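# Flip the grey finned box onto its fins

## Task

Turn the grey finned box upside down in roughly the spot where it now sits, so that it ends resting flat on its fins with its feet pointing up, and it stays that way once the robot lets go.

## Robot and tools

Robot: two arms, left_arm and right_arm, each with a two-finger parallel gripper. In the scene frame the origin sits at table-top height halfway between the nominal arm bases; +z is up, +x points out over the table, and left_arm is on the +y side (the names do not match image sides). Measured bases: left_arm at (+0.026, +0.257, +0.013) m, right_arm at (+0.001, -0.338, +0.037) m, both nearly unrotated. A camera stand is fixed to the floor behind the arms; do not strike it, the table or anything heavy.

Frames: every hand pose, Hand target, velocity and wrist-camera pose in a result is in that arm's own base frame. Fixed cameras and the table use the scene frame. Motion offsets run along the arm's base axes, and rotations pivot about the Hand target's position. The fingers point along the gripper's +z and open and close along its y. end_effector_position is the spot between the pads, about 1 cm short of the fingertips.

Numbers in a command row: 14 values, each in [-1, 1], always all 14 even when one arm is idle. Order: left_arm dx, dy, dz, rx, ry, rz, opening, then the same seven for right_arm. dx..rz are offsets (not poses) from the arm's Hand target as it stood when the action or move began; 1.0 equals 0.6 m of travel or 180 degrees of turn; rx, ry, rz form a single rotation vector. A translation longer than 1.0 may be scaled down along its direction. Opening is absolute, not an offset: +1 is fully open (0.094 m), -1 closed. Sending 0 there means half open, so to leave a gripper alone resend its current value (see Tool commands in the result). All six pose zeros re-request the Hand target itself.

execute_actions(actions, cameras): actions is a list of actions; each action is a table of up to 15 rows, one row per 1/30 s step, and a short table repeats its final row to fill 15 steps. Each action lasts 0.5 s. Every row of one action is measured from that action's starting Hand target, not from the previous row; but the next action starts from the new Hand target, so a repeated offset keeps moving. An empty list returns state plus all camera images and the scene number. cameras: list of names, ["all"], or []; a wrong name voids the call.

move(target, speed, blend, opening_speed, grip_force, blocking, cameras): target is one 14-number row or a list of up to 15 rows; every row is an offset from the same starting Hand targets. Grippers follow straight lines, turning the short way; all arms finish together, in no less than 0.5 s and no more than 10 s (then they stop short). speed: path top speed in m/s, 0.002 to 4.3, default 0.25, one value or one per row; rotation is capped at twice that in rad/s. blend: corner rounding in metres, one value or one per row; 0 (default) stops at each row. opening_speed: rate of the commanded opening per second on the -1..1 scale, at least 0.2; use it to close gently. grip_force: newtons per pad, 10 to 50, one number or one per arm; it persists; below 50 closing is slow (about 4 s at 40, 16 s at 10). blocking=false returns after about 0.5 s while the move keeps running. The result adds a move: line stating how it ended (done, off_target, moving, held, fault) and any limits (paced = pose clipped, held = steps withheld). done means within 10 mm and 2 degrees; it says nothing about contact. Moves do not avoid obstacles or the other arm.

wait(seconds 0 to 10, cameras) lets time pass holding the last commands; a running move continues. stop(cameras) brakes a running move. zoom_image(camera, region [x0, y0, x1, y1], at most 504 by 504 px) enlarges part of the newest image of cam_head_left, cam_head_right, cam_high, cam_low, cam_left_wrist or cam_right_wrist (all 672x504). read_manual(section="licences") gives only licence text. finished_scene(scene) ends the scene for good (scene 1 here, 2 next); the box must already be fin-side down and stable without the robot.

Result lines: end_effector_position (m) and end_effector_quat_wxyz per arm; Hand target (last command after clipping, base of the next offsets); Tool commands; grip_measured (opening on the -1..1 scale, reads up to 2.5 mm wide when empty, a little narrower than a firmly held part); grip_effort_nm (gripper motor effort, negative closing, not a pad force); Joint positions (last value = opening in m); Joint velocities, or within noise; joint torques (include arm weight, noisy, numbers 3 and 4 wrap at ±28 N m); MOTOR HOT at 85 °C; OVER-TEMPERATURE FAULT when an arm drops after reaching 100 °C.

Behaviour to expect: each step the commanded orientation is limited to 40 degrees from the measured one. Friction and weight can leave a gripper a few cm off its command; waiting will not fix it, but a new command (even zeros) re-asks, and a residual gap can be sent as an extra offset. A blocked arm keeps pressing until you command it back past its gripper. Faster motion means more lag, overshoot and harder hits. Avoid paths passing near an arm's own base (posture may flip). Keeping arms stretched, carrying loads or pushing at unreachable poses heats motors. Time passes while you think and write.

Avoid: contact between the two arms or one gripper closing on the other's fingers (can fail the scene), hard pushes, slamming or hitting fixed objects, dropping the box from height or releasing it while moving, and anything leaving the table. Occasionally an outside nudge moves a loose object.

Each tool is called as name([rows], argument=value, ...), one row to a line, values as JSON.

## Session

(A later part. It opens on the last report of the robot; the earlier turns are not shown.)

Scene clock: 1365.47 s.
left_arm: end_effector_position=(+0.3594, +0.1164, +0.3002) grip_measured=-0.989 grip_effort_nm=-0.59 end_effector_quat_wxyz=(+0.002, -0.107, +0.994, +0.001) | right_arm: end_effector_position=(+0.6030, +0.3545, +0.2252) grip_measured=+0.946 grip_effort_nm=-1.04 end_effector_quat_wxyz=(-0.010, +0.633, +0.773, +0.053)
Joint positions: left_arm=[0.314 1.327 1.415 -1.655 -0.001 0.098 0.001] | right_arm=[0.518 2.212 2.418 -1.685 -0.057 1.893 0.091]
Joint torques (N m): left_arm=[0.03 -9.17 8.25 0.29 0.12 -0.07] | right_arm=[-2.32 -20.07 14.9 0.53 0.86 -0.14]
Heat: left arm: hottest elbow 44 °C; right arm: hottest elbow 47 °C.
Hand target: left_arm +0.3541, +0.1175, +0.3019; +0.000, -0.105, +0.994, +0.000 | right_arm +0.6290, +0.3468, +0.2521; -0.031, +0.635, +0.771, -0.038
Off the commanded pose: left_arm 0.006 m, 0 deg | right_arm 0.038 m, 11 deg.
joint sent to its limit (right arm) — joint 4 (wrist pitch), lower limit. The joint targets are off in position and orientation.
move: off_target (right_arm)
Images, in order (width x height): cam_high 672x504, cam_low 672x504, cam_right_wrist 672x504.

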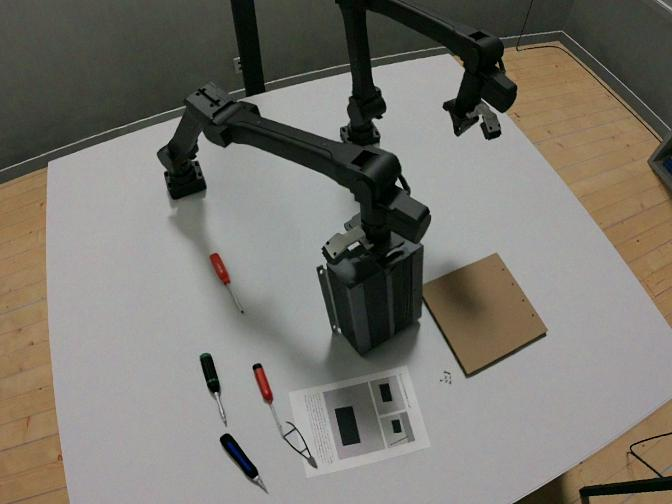

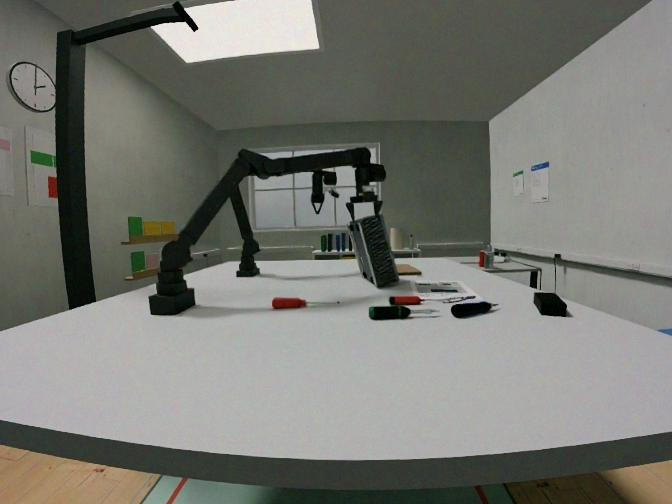

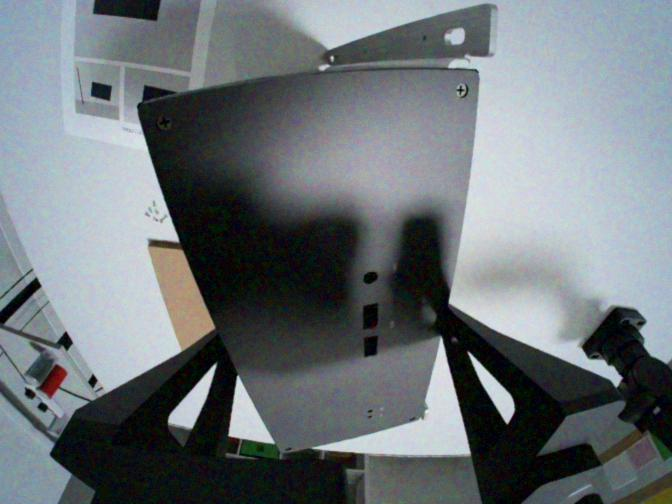

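move(target=[0,0,0,0,0,0,-1,-0.06,-0.02,0.07,0.006,-0.03,0,0.5], speed=0.04, cameras=["cam_right_wrist","cam_low"])

zoom_image(camera="cam_low", region=[230, 170, 430, 310])

Scene clock: 1388.33 s.
left_arm: end_effector_position=(+0.3594, +0.1164, +0.3002) grip_measured=-0.989 grip_effort_nm=-0.59 end_effector_quat_wxyz=(+0.002, -0.107, +0.994, +0.001) | right_arm: end_effector_position=(+0.5953, +0.3504, +0.2256) grip_measured=+0.946 grip_effort_nm=-1.04 end_effector_quat_wxyz=(+0.005, +0.629, +0.776, +0.044)
Joint positions: left_arm=[0.314 1.327 1.415 -1.655 -0.001 0.098 0.001] | right_arm=[0.527 2.18 2.366 -1.671 -0.021 1.891 0.091]
Joint torques (N m): left_arm=[-0.09 -9.23 8.24 0.32 0.11 -0.05] | right_arm=[-1.55 -28.16 9.42 -0.12 0.8 0.03]
Heat: left arm: hottest elbow 44 °C; right arm: hottest elbow 54 °C.
Hand target: left_arm +0.3541, +0.1175, +0.3019; +0.000, -0.105, +0.994, +0.000 | right_arm +0.5929, +0.3350, +0.2942; -0.001, +0.635, +0.772, -0.001
Off the commanded pose: left_arm 0.006 m, 0 deg | right_arm 0.070 m, 5 deg.
joint sent to its limit (right arm) — joint 4 (wrist pitch), lower limit. The joint targets are off in position and orientation.
move: off_target (right_arm)
Images, in order (width x height): cam_low 672x504, cam_right_wrist 672x504.

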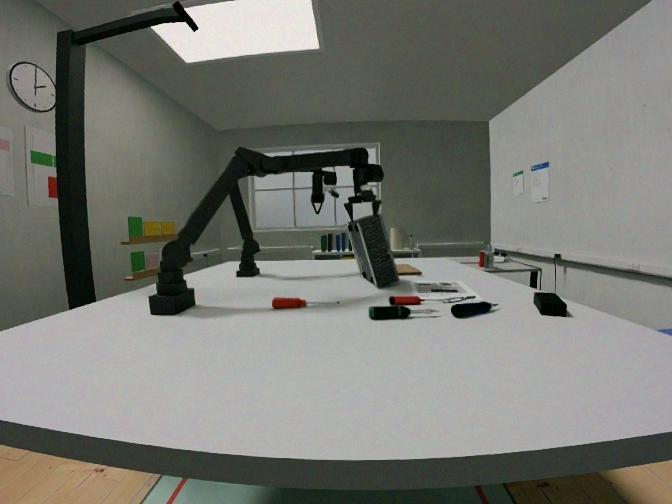

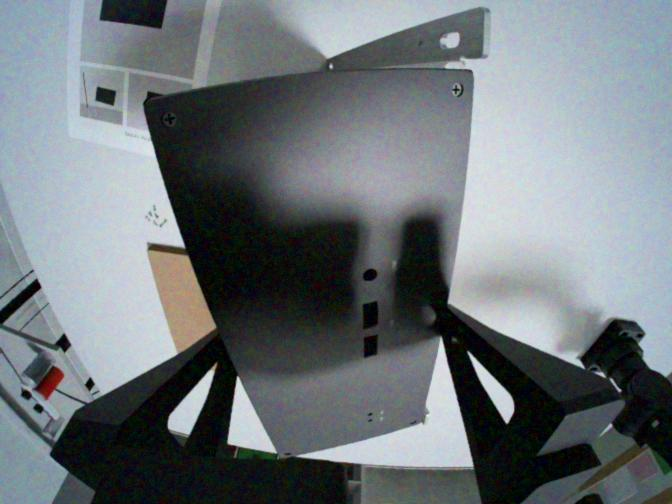

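Scaled by 2.520.

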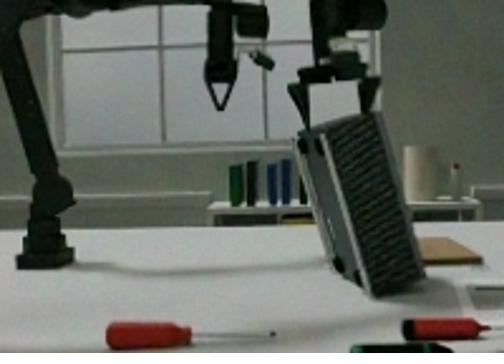

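move(target=[0,0,0,0,0,0,-1,-0.2,-0.04,0.0,0.0,0.0,0,0.5], speed=0.04, cameras=["cam_right_wrist","cam_low"])

zoom_image(camera="cam_low", region=[230, 170, 430, 310])

Scene clock: 1396.57 s.
left_arm: end_effector_position=(+0.3594, +0.1164, +0.3002) grip_measured=-0.989 grip_effort_nm=-0.59 end_effector_quat_wxyz=(+0.002, -0.107, +0.994, +0.001) | right_arm: end_effector_position=(+0.4971, +0.3047, +0.2255) grip_measured=+0.946 grip_effort_nm=-1.04 end_effector_quat_wxyz=(-0.006, +0.643, +0.765, -0.022)
Joint positions: left_arm=[0.314 1.327 1.415 -1.655 -0.001 0.098 0.001] | right_arm=[0.551 1.912 1.935 -1.639 0.002 1.949 0.091]
Joint torques (N m): left_arm=[-0.09 -9.23 8.25 0.32 0.12 -0.05] | right_arm=[1.49 -25.99 9.78 -1.39 -0.13 0.01]
Heat: left arm: hottest elbow 44 °C; right arm: hottest elbow 52 °C.
Hand target: left_arm +0.3541, +0.1175, +0.3019; +0.000, -0.105, +0.994, +0.000 | right_arm +0.4730, +0.3109, +0.2941; -0.001, +0.635, +0.772, -0.001
Off the commanded pose: left_arm 0.006 m, 0 deg | right_arm 0.073 m, 3 deg.
joint sent to its limit (right arm) — joint 4 (wrist pitch), lower limit. The joint targets are off in position, not in orientation.
move: off_target (right_arm)
Images, in order (width x height): cam_low 672x504, cam_right_wrist 672x504.

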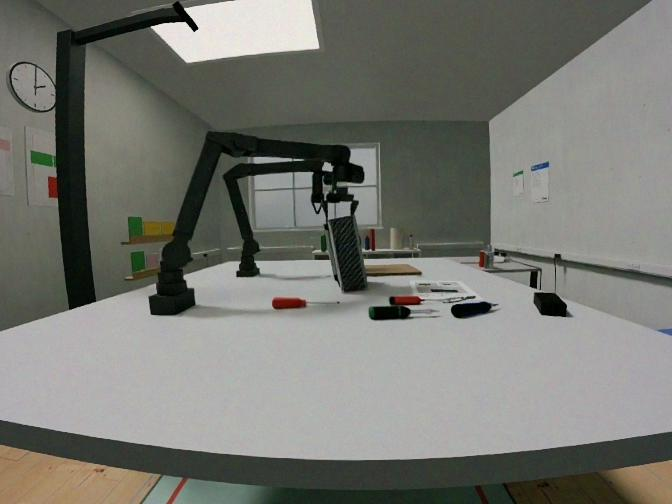

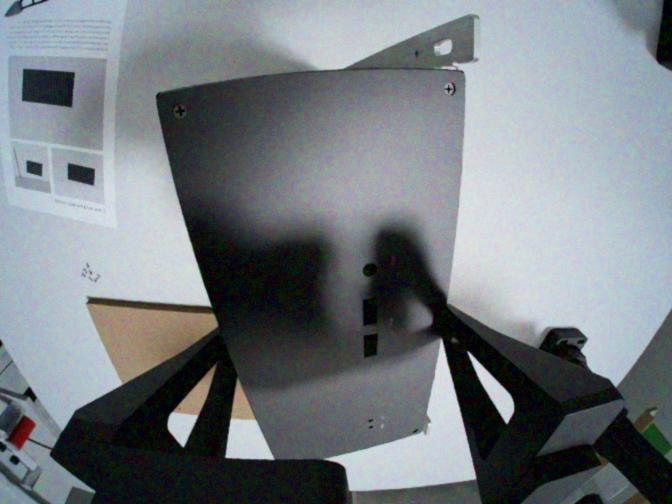

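Scaled by 2.520.

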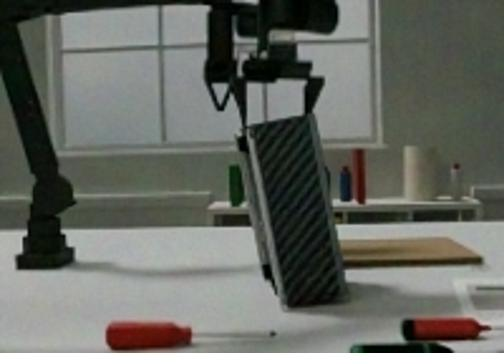

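move([
  [0,0,0,0,0,0,-1,0.06,0,-0.09,0,0,0,0.5],
  [0,0,0,0,0,0,-1,0.06,0,-0.09,0,0,0,1],
], speed=0.04, opening_speed=0.3, cameras=["cam_right_wrist","cam_low"])

zoom_image(camera="cam_low", region=[230, 170, 430, 310])

Scene clock: 1406.67 s.
left_arm: end_effector_position=(+0.3594, +0.1164, +0.3002) grip_measured=-0.989 grip_effort_nm=-0.59 end_effector_quat_wxyz=(+0.002, -0.107, +0.994, +0.001) | right_arm: end_effector_position=(+0.4989, +0.3050, +0.2237) grip_measured=+0.999 grip_effort_nm=0.05 end_effector_quat_wxyz=(-0.006, +0.641, +0.767, -0.021)
Joint positions: left_arm=[0.314 1.327 1.415 -1.655 -0.001 0.098 0.001] | right_arm=[0.55 1.915 1.935 -1.634 0.003 1.942 0.094]
Joint torques (N m): left_arm=[-0.15 -9.23 8.24 0.31 0.12 -0.06] | right_arm=[-0.85 -17.2 11.28 0.17 -0.09 -0.22]
Heat: left arm: hottest elbow 44 °C; right arm: hottest elbow 51 °C.
Hand target: left_arm +0.3541, +0.1175, +0.3019; +0.000, -0.105, +0.994, +0.000 | right_arm +0.5089, +0.3109, +0.2402; -0.001, +0.635, +0.772, -0.001
Off the commanded pose: left_arm 0.006 m, 0 deg | right_arm 0.020 m, 3 deg.
move: off_target (right_arm); target 2's new opening was sent with right_arm's hand 0.021 m and 3 deg from that target
Images, in order (width x height): cam_low 672x504, cam_right_wrist 672x504.

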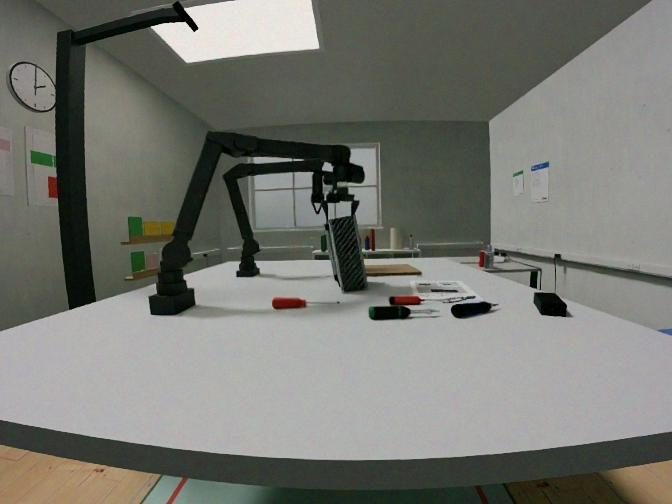

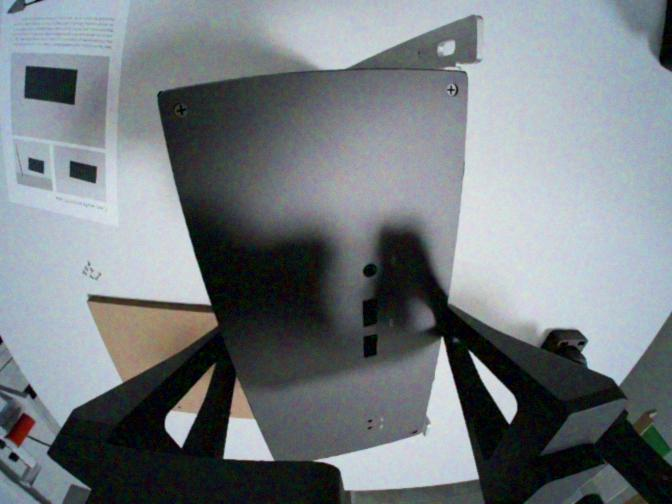

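Scaled by 2.520.

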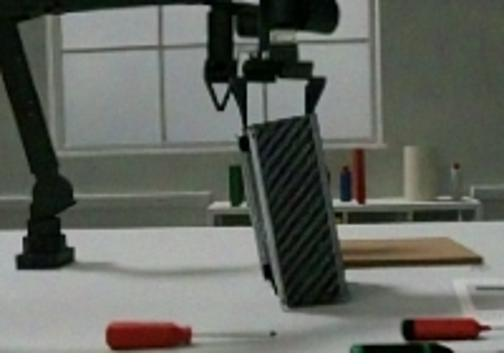

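move(target=[0,0,0,0,0,0,-1,0.085,0.017,0.02,0,0,0,1], speed=0.025, cameras=["cam_right_wrist","cam_low"])

zoom_image(camera="cam_low", region=[230, 170, 430, 310])

Scene clock: 1415.97 s.
left_arm: end_effector_position=(+0.3594, +0.1164, +0.3002) grip_measured=-0.989 grip_effort_nm=-0.59 end_effector_quat_wxyz=(+0.002, -0.107, +0.994, +0.001) | right_arm: end_effector_position=(+0.5474, +0.3238, +0.2418) grip_measured=+0.999 grip_effort_nm=0.05 end_effector_quat_wxyz=(+0.005, +0.633, +0.774, +0.011)
Joint positions: left_arm=[0.314 1.327 1.415 -1.655 -0.001 0.098 0.001] | right_arm=[0.536 2.034 2.167 -1.681 0.002 1.907 0.094]
Joint torques (N m): left_arm=[-0.03 -9.35 8.24 0.29 0.12 -0.06] | right_arm=[-1.79 -17.79 11.29 0.31 -0.07 -0.12]
Heat: left arm: hottest elbow 44 °C; right arm: hottest elbow 50 °C.
Hand target: left_arm +0.3541, +0.1175, +0.3019; +0.000, -0.105, +0.994, +0.000 | right_arm +0.5599, +0.3211, +0.2521; -0.001, +0.635, +0.772, -0.001
Off the commanded pose: left_arm 0.006 m, 0 deg | right_arm 0.016 m, 2 deg.
joint sent to its limit (right arm) — joint 4 (wrist pitch), lower limit. The joint targets are off in orientation, not in position.
move: off_target (right_arm)
Images, in order (width x height): cam_low 672x504, cam_right_wrist 672x504.

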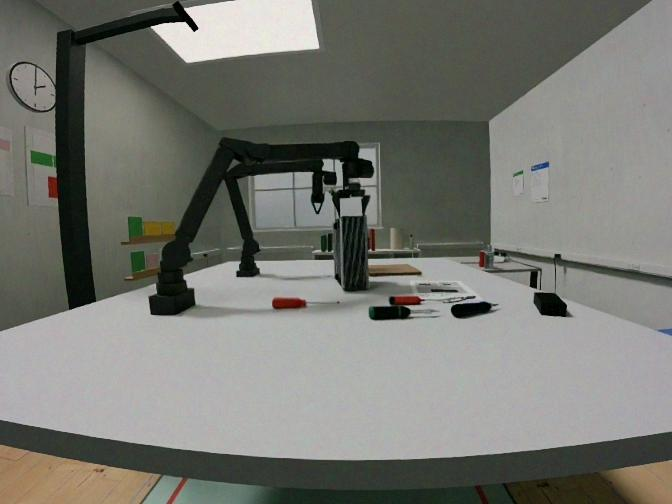

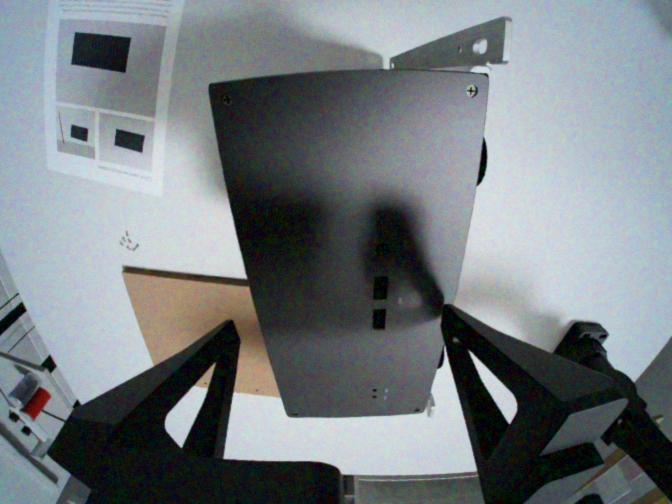

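Scaled by 2.520.

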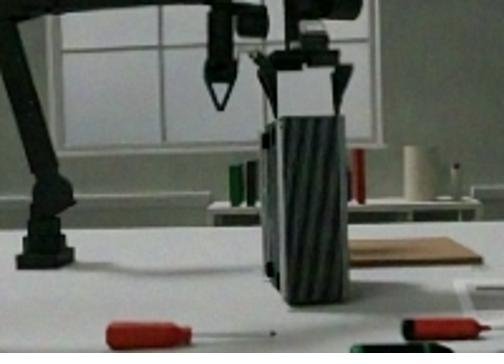

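move([
  [0,0,0,0,0,0,-1,-0.01,-0.002,0,0,0,0,1],
  [0,0,0,0,0,0,-1,-0.01,-0.002,-0.03,0,0,0,1],
], speed=0.025, cameras=["cam_right_wrist","cam_low"])

zoom_image(camera="cam_low", region=[230, 170, 430, 310])

Scene clock: 1430.70 s.
left_arm: end_effector_position=(+0.3594, +0.1164, +0.3002) grip_measured=-0.989 grip_effort_nm=-0.59 end_effector_quat_wxyz=(+0.002, -0.107, +0.994, +0.001) | right_arm: end_effector_position=(+0.5479, +0.3242, +0.2372) grip_measured=+0.999 grip_effort_nm=0.05 end_effector_quat_wxyz=(+0.003, +0.633, +0.774, +0.007)
Joint positions: left_arm=[0.314 1.327 1.415 -1.655 -0.001 0.098 0.001] | right_arm=[0.536 2.041 2.167 -1.681 0.002 1.907 0.094]
Joint torques (N m): left_arm=[-0.09 -9.23 8.21 0.27 0.12 -0.06] | right_arm=[-1.49 -17.73 8.66 0.13 -0.09 -0.11]
Heat: left arm: hottest elbow 44 °C; right arm: hottest elbow 51 °C.
Hand target: left_arm +0.3541, +0.1175, +0.3019; +0.000, -0.105, +0.994, +0.000 | right_arm +0.5539, +0.3199, +0.2342; -0.001, +0.635, +0.772, -0.001
Off the commanded pose: left_arm 0.006 m, 0 deg | right_arm 0.008 m, 1 deg.
joint sent to its limit (right arm) — joint 4 (wrist pitch), lower limit. The joint targets still meet the commanded pose.
move: done
Images, in order (width x height): cam_low 672x504, cam_right_wrist 672x504.

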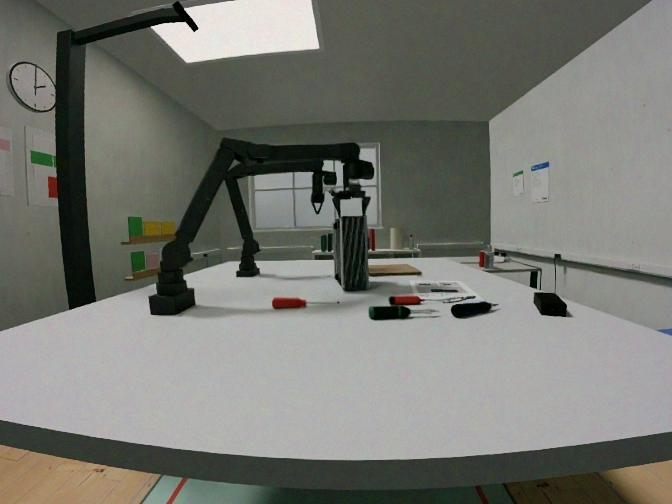

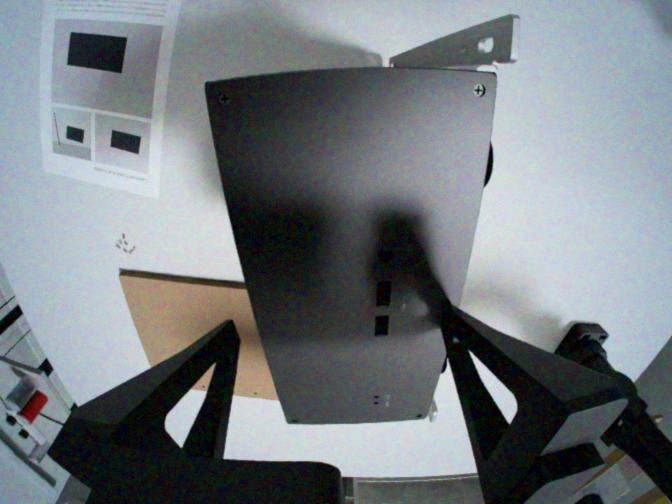

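Scaled by 2.520.

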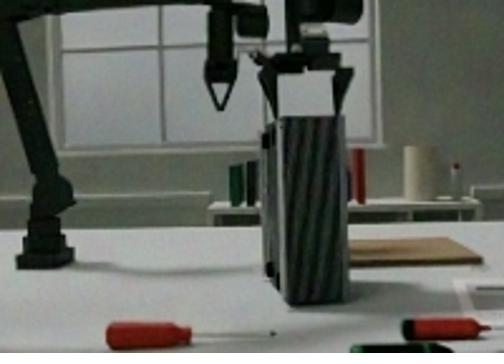

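move([
  [0,0,0,0,0,0,-1,0,0,0.03,0,0,0,1],
  [0,0,0,0,0,0,-1,-0.022,-0.004,0.025,0,0,0,1],
], speed=0.03, cameras=["cam_right_wrist"])

Scene clock: 1443.57 s.
left_arm: end_effector_position=(+0.3594, +0.1164, +0.3002) grip_measured=-0.989 grip_effort_nm=-0.59 end_effector_quat_wxyz=(+0.002, -0.107, +0.994, +0.001) | right_arm: end_effector_position=(+0.5425, +0.3210, +0.2368) grip_measured=+0.999 grip_effort_nm=0.05 end_effector_quat_wxyz=(+0.002, +0.633, +0.774, +0.002)
Joint positions: left_arm=[0.314 1.327 1.415 -1.655 -0.001 0.098 0.001] | right_arm=[0.536 2.027 2.143 -1.681 0.002 1.907 0.094]
Joint torques (N m): left_arm=[-0.15 -9.35 8.23 0.32 0.12 -0.06] | right_arm=[-1.44 -21.13 7.82 0.01 -0.1 -0.06]
Heat: left arm: hottest elbow 44 °C; right arm: hottest elbow 49 °C.
Hand target: left_arm +0.3541, +0.1175, +0.3019; +0.000, -0.105, +0.994, +0.000 | right_arm +0.5407, +0.3175, +0.2491; -0.001, +0.635, +0.772, -0.001
Off the commanded pose: left_arm 0.006 m, 0 deg | right_arm 0.013 m, 1 deg.
joint sent to its limit (right arm) — joint 4 (wrist pitch), lower limit. The joint targets still meet the commanded pose.
move: off_target (right_arm)
Images, in order (width x height): cam_right_wrist 672x504.

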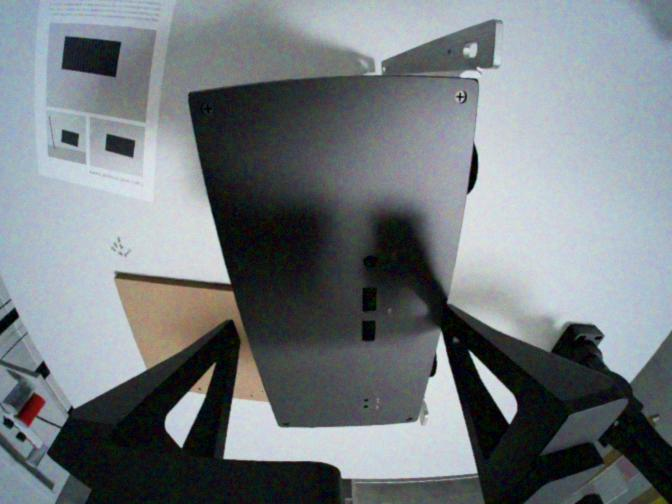

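move(target=[0,0,0,0,0,0,-1,-0.003,-0.0005,-0.04,0,0,0,1], speed=0.025, cameras=["cam_right_wrist"])

zoom_image(camera="cam_right_wrist", region=[200, 260, 480, 420])

Scene clock: 1453.00 s.
left_arm: end_effector_position=(+0.3594, +0.1164, +0.3002) grip_measured=-0.989 grip_effort_nm=-0.59 end_effector_quat_wxyz=(+0.002, -0.107, +0.994, +0.001) | right_arm: end_effector_position=(+0.5386, +0.3187, +0.2196) grip_measured=+0.999 grip_effort_nm=0.05 end_effector_quat_wxyz=(-0.002, +0.633, +0.774, -0.007)
Joint positions: left_arm=[0.314 1.327 1.415 -1.655 -0.001 0.098 0.001] | right_arm=[0.536 2.023 2.091 -1.654 0.002 1.907 0.094]
Joint torques (N m): left_arm=[-0.09 -9.11 8.23 0.32 0.13 -0.05] | right_arm=[-1.61 -20.25 7.57 0.54 -0.05 0.02]
Heat: left arm: hottest elbow 44 °C; right arm: hottest elbow 48 °C.
Hand target: left_arm +0.3541, +0.1175, +0.3019; +0.000, -0.105, +0.994, +0.000 | right_arm +0.5389, +0.3172, +0.2251; -0.001, +0.635, +0.772, -0.001
Off the commanded pose: left_arm 0.006 m, 0 deg | right_arm 0.006 m, 1 deg.
move: done
Images, in order (width x height): cam_right_wrist 672x504.

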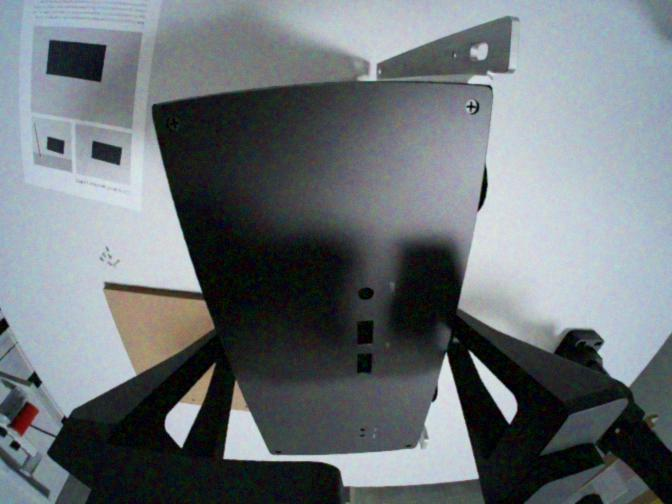

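Scaled by 1.800 from the camera's 672x504 image, which has a finer 960x720 frame.

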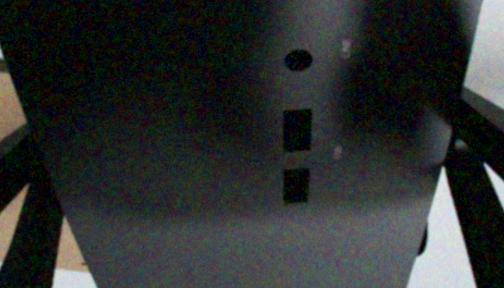

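move([
  [0,0,0,0,0,0,-1,-0.002,0,-0.03,0,0,0,1],
  [0,0,0,0,0,0,-1,-0.002,0,-0.03,0,0,0,0.5],
], speed=0.025, opening_speed=0.3, cameras=["cam_right_wrist","cam_low"])

zoom_image(camera="cam_low", region=[230, 170, 430, 310])

Scene clock: 1461.07 s.
left_arm: end_effector_position=(+0.3594, +0.1164, +0.3002) grip_measured=-0.989 grip_effort_nm=-0.59 end_effector_quat_wxyz=(+0.002, -0.107, +0.994, +0.001) | right_arm: end_effector_position=(+0.5381, +0.3184, +0.1984) grip_measured=+0.927 grip_effort_nm=-1.04 end_effector_quat_wxyz=(-0.002, +0.634, +0.773, -0.009)
Joint positions: left_arm=[0.314 1.327 1.415 -1.655 -0.001 0.098 0.001] | right_arm=[0.536 2.021 2.033 -1.601 0.002 1.909 0.091]
Joint torques (N m): left_arm=[-0.15 -9.35 8.28 0.35 0.12 -0.05] | right_arm=[-0.79 -20.48 7.54 0.47 -0.07 -0.02]
Heat: left arm: hottest elbow 44 °C; right arm: hottest elbow 46 °C.
Hand target: left_arm +0.3541, +0.1175, +0.3019; +0.000, -0.105, +0.994, +0.000 | right_arm +0.5377, +0.3172, +0.2073; -0.001, +0.635, +0.772, -0.001
Off the commanded pose: left_arm 0.006 m, 0 deg | right_arm 0.009 m, 1 deg.
move: done
Images, in order (width x height): cam_low 672x504, cam_right_wrist 672x504.

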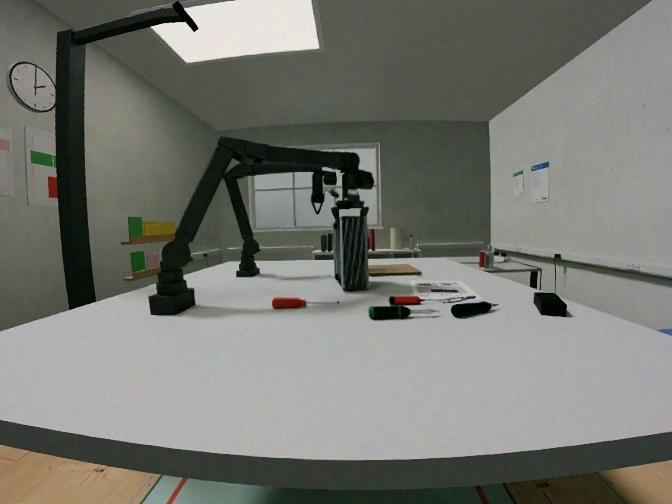

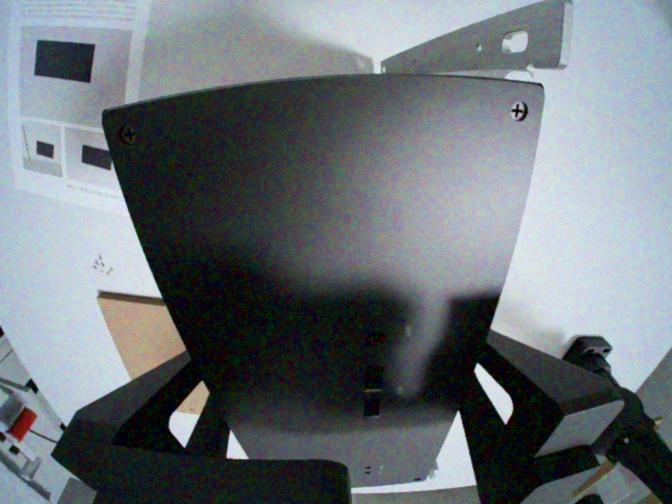

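Scaled by 2.520.

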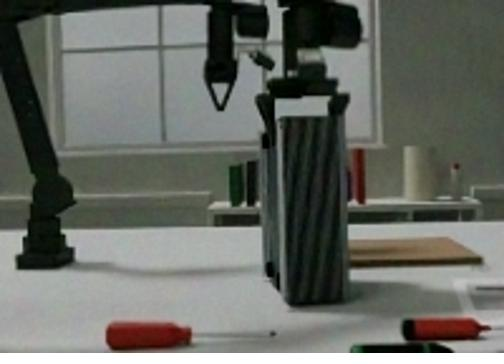

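move(target=[0,0,0,0,0,0,-1,-0.03,-0.01,0.13,0,0,0,0.5], speed=0.04, cameras=["cam_right_wrist","cam_low"])

zoom_image(camera="cam_low", region=[230, 170, 430, 310])

Scene clock: 1470.23 s.
left_arm: end_effector_position=(+0.3594, +0.1164, +0.3002) grip_measured=-0.989 grip_effort_nm=-0.59 end_effector_quat_wxyz=(+0.002, -0.107, +0.994, +0.001) | right_arm: end_effector_position=(+0.5377, +0.3182, +0.2004) grip_measured=+0.927 grip_effort_nm=-1.04 end_effector_quat_wxyz=(-0.002, +0.634, +0.773, -0.009)
Joint positions: left_arm=[0.314 1.327 1.415 -1.655 -0.001 0.098 0.001] | right_arm=[0.536 2.02 2.036 -1.605 0.002 1.909 0.091]
Joint torques (N m): left_arm=[-0.15 -9.23 8.24 0.29 0.12 -0.06] | right_arm=[-0.67 -27.34 11.63 -2.95 -0.03 0.05]
Heat: left arm: hottest elbow 44 °C; right arm: hottest elbow 45 °C.
Hand target: left_arm +0.3541, +0.1175, +0.3019; +0.000, -0.105, +0.994, +0.000 | right_arm +0.5198, +0.3112, +0.2851; -0.001, +0.635, +0.772, -0.001
Off the commanded pose: left_arm 0.006 m, 0 deg | right_arm 0.087 m, 1 deg.
joint sent to its limit (right arm) — joint 4 (wrist pitch), lower limit. The joint targets are off in position and orientation.
move: off_target (right_arm)
Images, in order (width x height): cam_low 672x504, cam_right_wrist 672x504.

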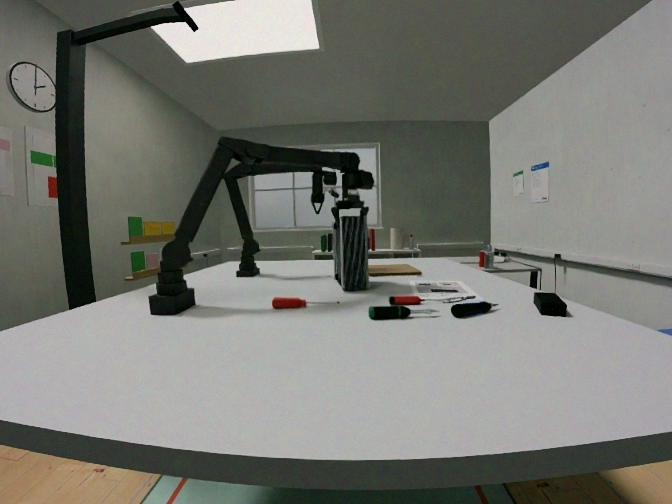

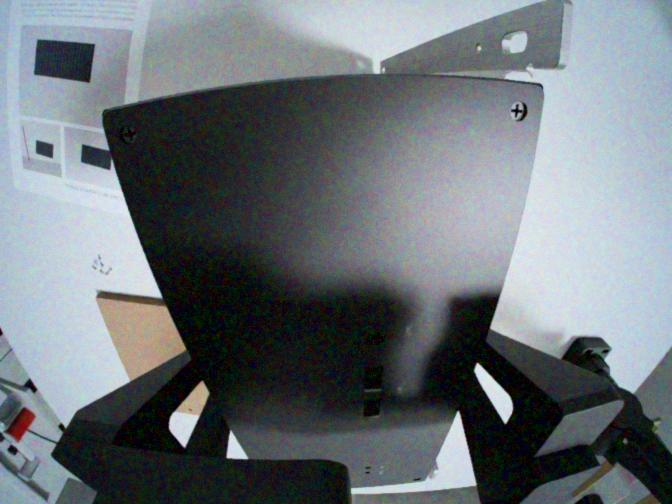

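Scaled by 2.520.

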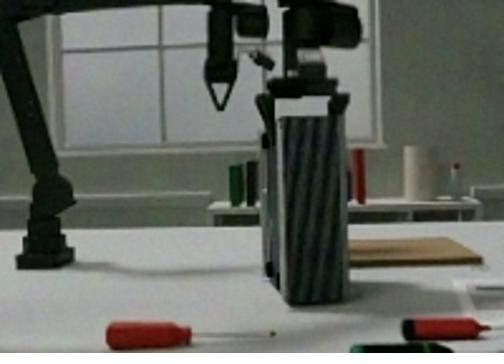

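move([
  [0,0,0,0,0,0,-1,0,0,0,0,0,0.33,0.5],
  [0,0,0,0,0,0,-1,0,0,0,0,0,0.66,0.5],
  [0,0,0,0,0,0,-1,0,0,0,0,0,0.99,0.5],
], speed=0.18, blend=0.03, cameras=["cam_right_wrist","cam_low","cam_high"])

zoom_image(camera="cam_low", region=[230, 170, 430, 310])

Scene clock: 1487.53 s.
left_arm: end_effector_position=(+0.3594, +0.1164, +0.3002) grip_measured=-0.989 grip_effort_nm=-0.59 end_effector_quat_wxyz=(+0.002, -0.107, +0.994, +0.001) | right_arm: end_effector_position=(+0.5245, +0.3014, +0.2024) grip_measured=+0.925 grip_effort_nm=-1.04 end_effector_quat_wxyz=(+0.041, +0.744, -0.667, -0.003)
Joint positions: left_arm=[0.314 1.327 1.415 -1.655 -0.001 0.098 0.001] | right_arm=[0.528 2.006 2.017 -1.662 0.019 -1.15 0.09]
Joint torques (N m): left_arm=[0.03 -9.23 8.23 0.31 0.13 -0.04] | right_arm=[0.15 -27.11 12.22 -0.68 -0.81 -0.47]
Heat: left arm: hottest elbow 44 °C; right arm: hottest elbow 46 °C.
Hand target: left_arm +0.3541, +0.1175, +0.3019; +0.000, -0.105, +0.994, +0.000 | right_arm +0.5197, +0.3111, +0.2852; -0.001, +0.762, -0.647, +0.001
Off the commanded pose: left_arm 0.006 m, 0 deg | right_arm 0.083 m, 6 deg.
joint sent to its limit (right arm) — joint 4 (wrist pitch), lower limit. The joint targets are off in position and orientation.
move: off_target (right_arm)
Images, in order (width x height): cam_high 672x504, cam_low 672x504, cam_right_wrist 672x504.

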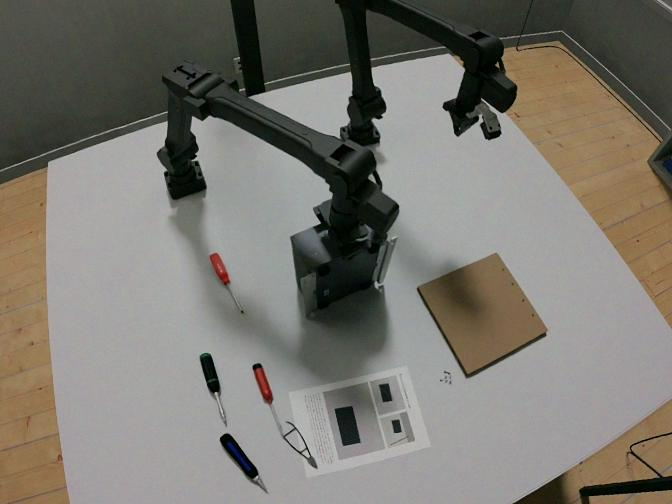

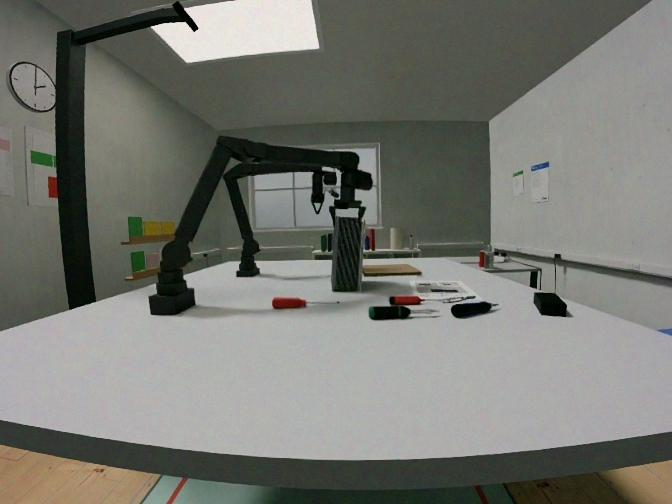

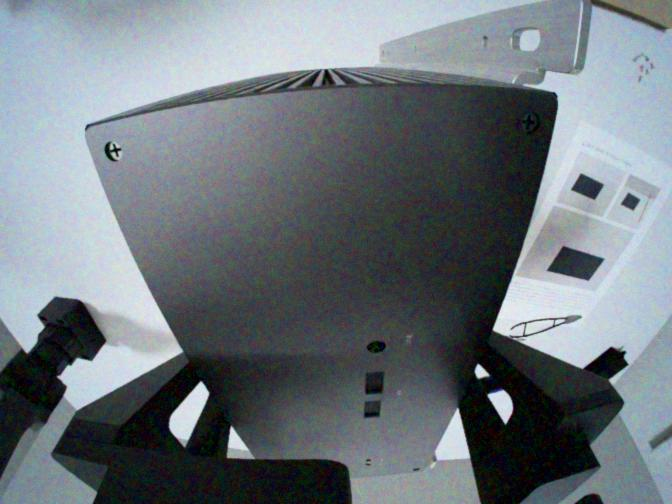

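Scaled by 2.520.

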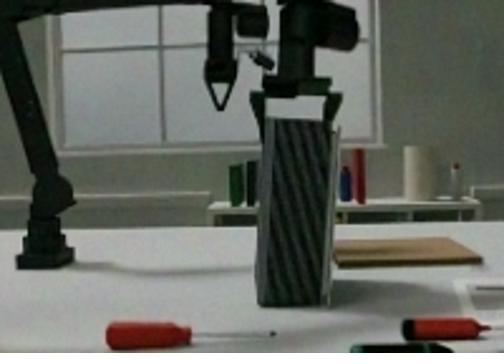

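move([
  [0,0,0,0,0,0,-1,-0.105,-0.057,-0.083,0.0135,-0.0822,0,0.5],
  [0,0,0,0,0,0,-1,-0.167,-0.068,-0.105,0.027,-0.1645,0,0.5],
], speed=0.05, blend=[0.02,0], cameras=["cam_right_wrist","cam_low","cam_high"])

zoom_image(camera="cam_low", region=[230, 170, 430, 310])

Scene clock: 1522.03 s.
left_arm: end_effector_position=(+0.3594, +0.1164, +0.3002) grip_measured=-0.989 grip_effort_nm=-0.59 end_effector_quat_wxyz=(+0.002, -0.107, +0.994, +0.001) | right_arm: end_effector_position=(+0.3984, +0.2789, +0.1920) grip_measured=+0.925 grip_effort_nm=-1.04 end_effector_quat_wxyz=(-0.157, +0.773, -0.598, +0.145)
Joint positions: left_arm=[0.314 1.327 1.415 -1.655 -0.001 0.098 0.001] | right_arm=[0.685 1.401 1.145 -0.935 0.207 -1.179 0.09]
Joint torques (N m): left_arm=[-0.03 -9.23 8.21 0.31 0.13 -0.07] | right_arm=[-2.78 -13.33 9.43 2.5 1.42 0.48]
Heat: left arm: hottest elbow 44 °C; right arm: hottest elbow 47 °C.
Hand target: left_arm +0.3541, +0.1175, +0.3019; +0.000, -0.105, +0.994, +0.000 | right_arm +0.4195, +0.2704, +0.2222; -0.198, +0.736, -0.625, +0.168
Off the commanded pose: left_arm 0.006 m, 0 deg | right_arm 0.038 m, 8 deg.
move: off_target (right_arm)
Images, in order (width x height): cam_high 672x504, cam_low 672x504, cam_right_wrist 672x504.

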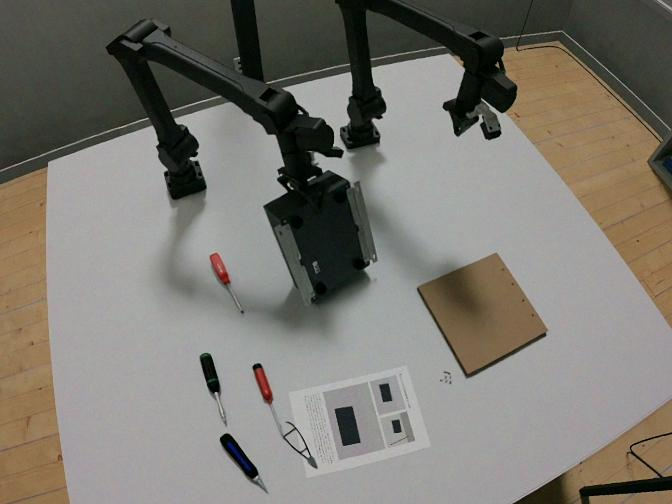

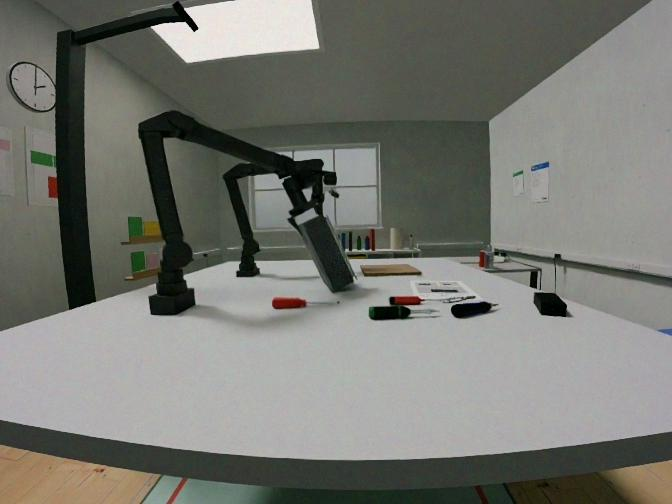

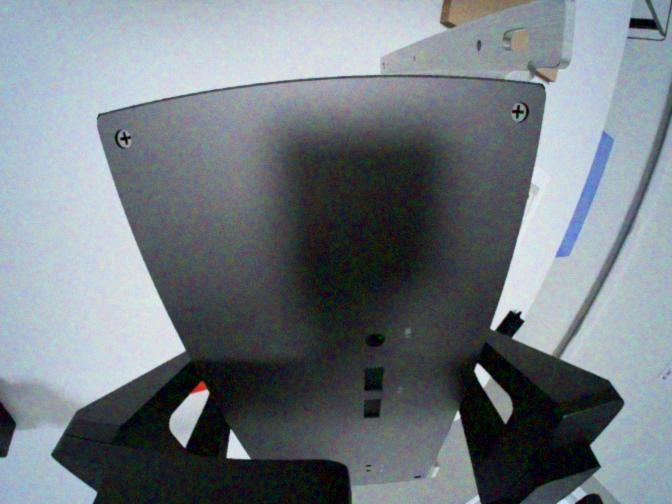

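Scaled by 2.520.

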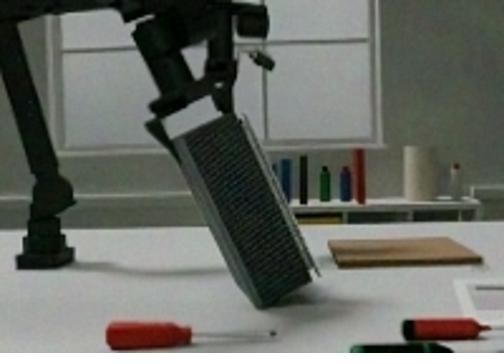

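move([
  [0,0,0,0,0,0,-1,-0.022,-0.013,-0.047,0.0135,-0.0822,0,0.5],
  [0,0,0,0,0,0,-1,-0.046,-0.02,-0.12,0.027,-0.1645,0,0.5],
  [0,0,0,0,0,0,-1,-0.05,-0.022,-0.2,0.0395,-0.24,0,0.5],
], speed=0.045, blend=[0.02,0.02,0], cameras=["cam_right_wrist","cam_low","cam_high"])

zoom_image(camera="cam_low", region=[200, 200, 400, 310])

Scene clock: 1541.67 s.
left_arm: end_effector_position=(+0.3594, +0.1164, +0.3002) grip_measured=-0.989 grip_effort_nm=-0.59 end_effector_quat_wxyz=(+0.002, -0.107, +0.994, +0.001) | right_arm: end_effector_position=(+0.3776, +0.2459, +0.0836) grip_measured=+0.925 grip_effort_nm=-1.04 end_effector_quat_wxyz=(-0.432, +0.629, -0.517, +0.387)
Joint positions: left_arm=[0.314 1.327 1.415 -1.655 -0.001 0.098 0.001] | right_arm=[0.8 1.521 0.41 0.702 0.607 -1.371 0.09]
Joint torques (N m): left_arm=[-0.15 -9.11 8.21 0.28 0.11 -0.06] | right_arm=[-0.91 -6.95 6.89 3.23 0.14 0.11]
Heat: left arm: hottest elbow 44 °C; right arm: hottest elbow 47 °C.
Hand target: left_arm +0.3541, +0.1175, +0.3019; +0.000, -0.105, +0.994, +0.000 | right_arm +0.3896, +0.2572, +0.1022; -0.458, +0.609, -0.517, +0.389
Off the commanded pose: left_arm 0.006 m, 0 deg | right_arm 0.025 m, 4 deg.
move: off_target (right_arm)
Images, in order (width x height): cam_high 672x504, cam_low 672x504, cam_right_wrist 672x504.

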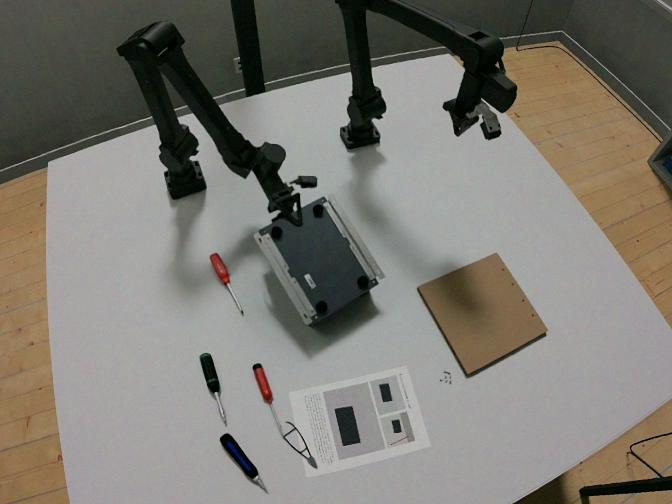

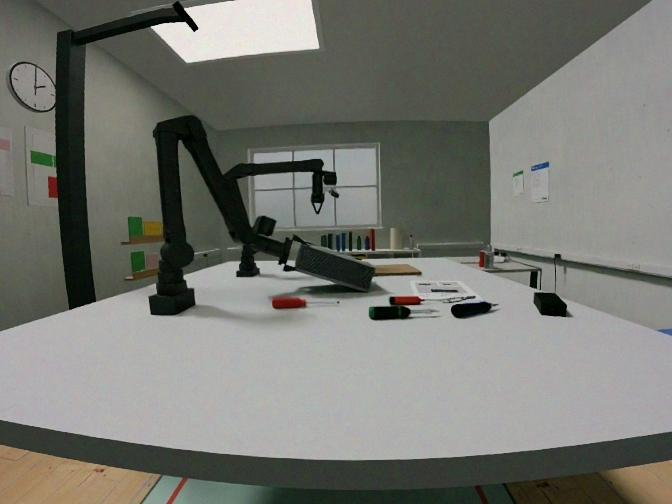

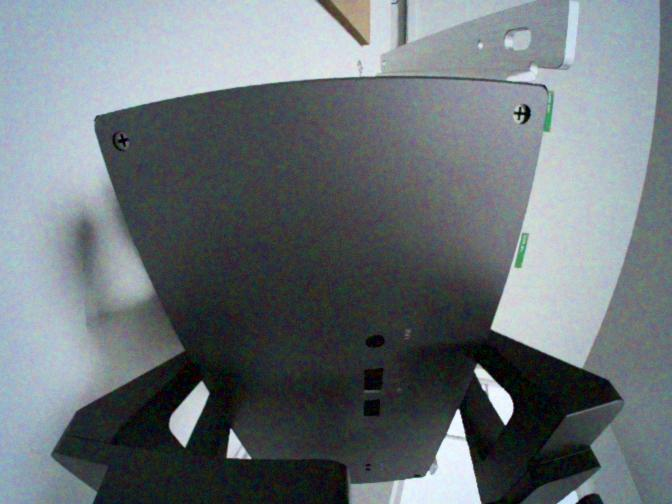

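Scaled by 2.520.

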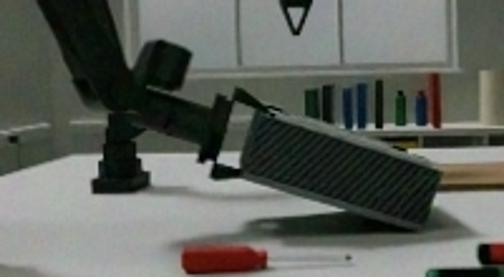

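move(target=[0,0,0,0,0,0,-1,0.0,0.0,-0.085,0.008,-0.05,0,0.5], speed=0.04, cameras=["cam_right_wrist","cam_low"])

zoom_image(camera="cam_low", region=[200, 200, 400, 310])

Scene clock: 1551.13 s.
left_arm: end_effector_position=(+0.3594, +0.1164, +0.3002) grip_measured=-0.989 grip_effort_nm=-0.59 end_effector_quat_wxyz=(+0.002, -0.107, +0.994, +0.001) | right_arm: end_effector_position=(+0.3803, +0.2473, +0.0446) grip_measured=+0.925 grip_effort_nm=-1.04 end_effector_quat_wxyz=(-0.489, +0.584, -0.482, +0.432)
Joint positions: left_arm=[0.314 1.327 1.415 -1.655 -0.001 0.098 0.001] | right_arm=[0.81 1.908 0.391 1.332 0.645 -1.493 0.09]
Joint torques (N m): left_arm=[-0.15 -9.29 8.24 0.32 0.11 -0.06] | right_arm=[-0.44 -9.35 4.04 2.33 -0.11 0.17]
Heat: left arm: hottest elbow 44 °C; right arm: hottest elbow 46 °C.
Hand target: left_arm +0.3541, +0.1175, +0.3019; +0.000, -0.105, +0.994, +0.000 | right_arm +0.3896, +0.2573, +0.0511; -0.505, +0.571, -0.485, +0.429
Off the commanded pose: left_arm 0.006 m, 0 deg | right_arm 0.015 m, 2 deg.
move: off_target (right_arm)
Images, in order (width x height): cam_low 672x504, cam_right_wrist 672x504.

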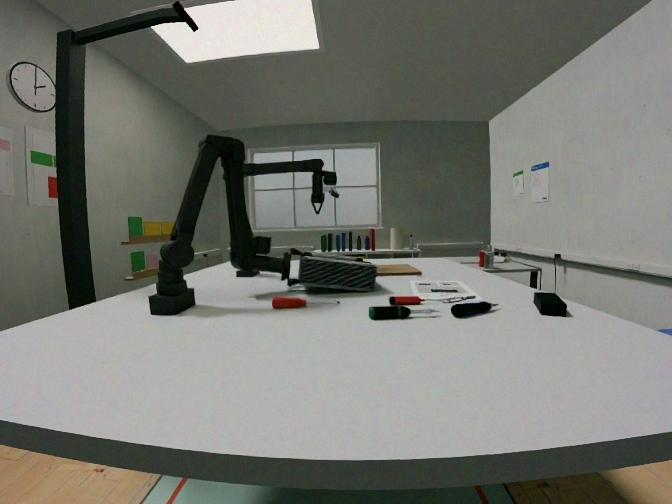

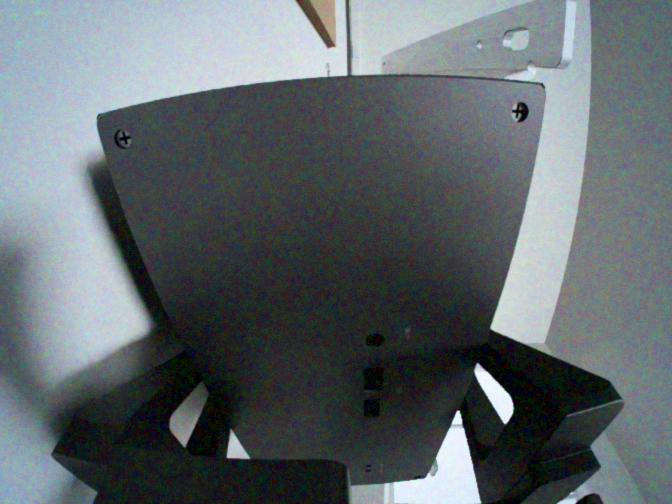

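Scaled by 2.520.

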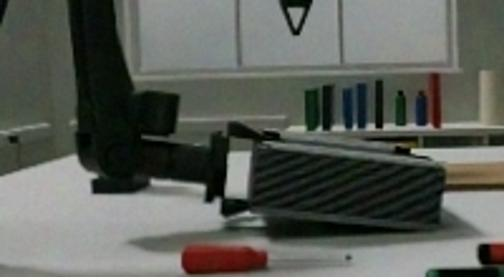

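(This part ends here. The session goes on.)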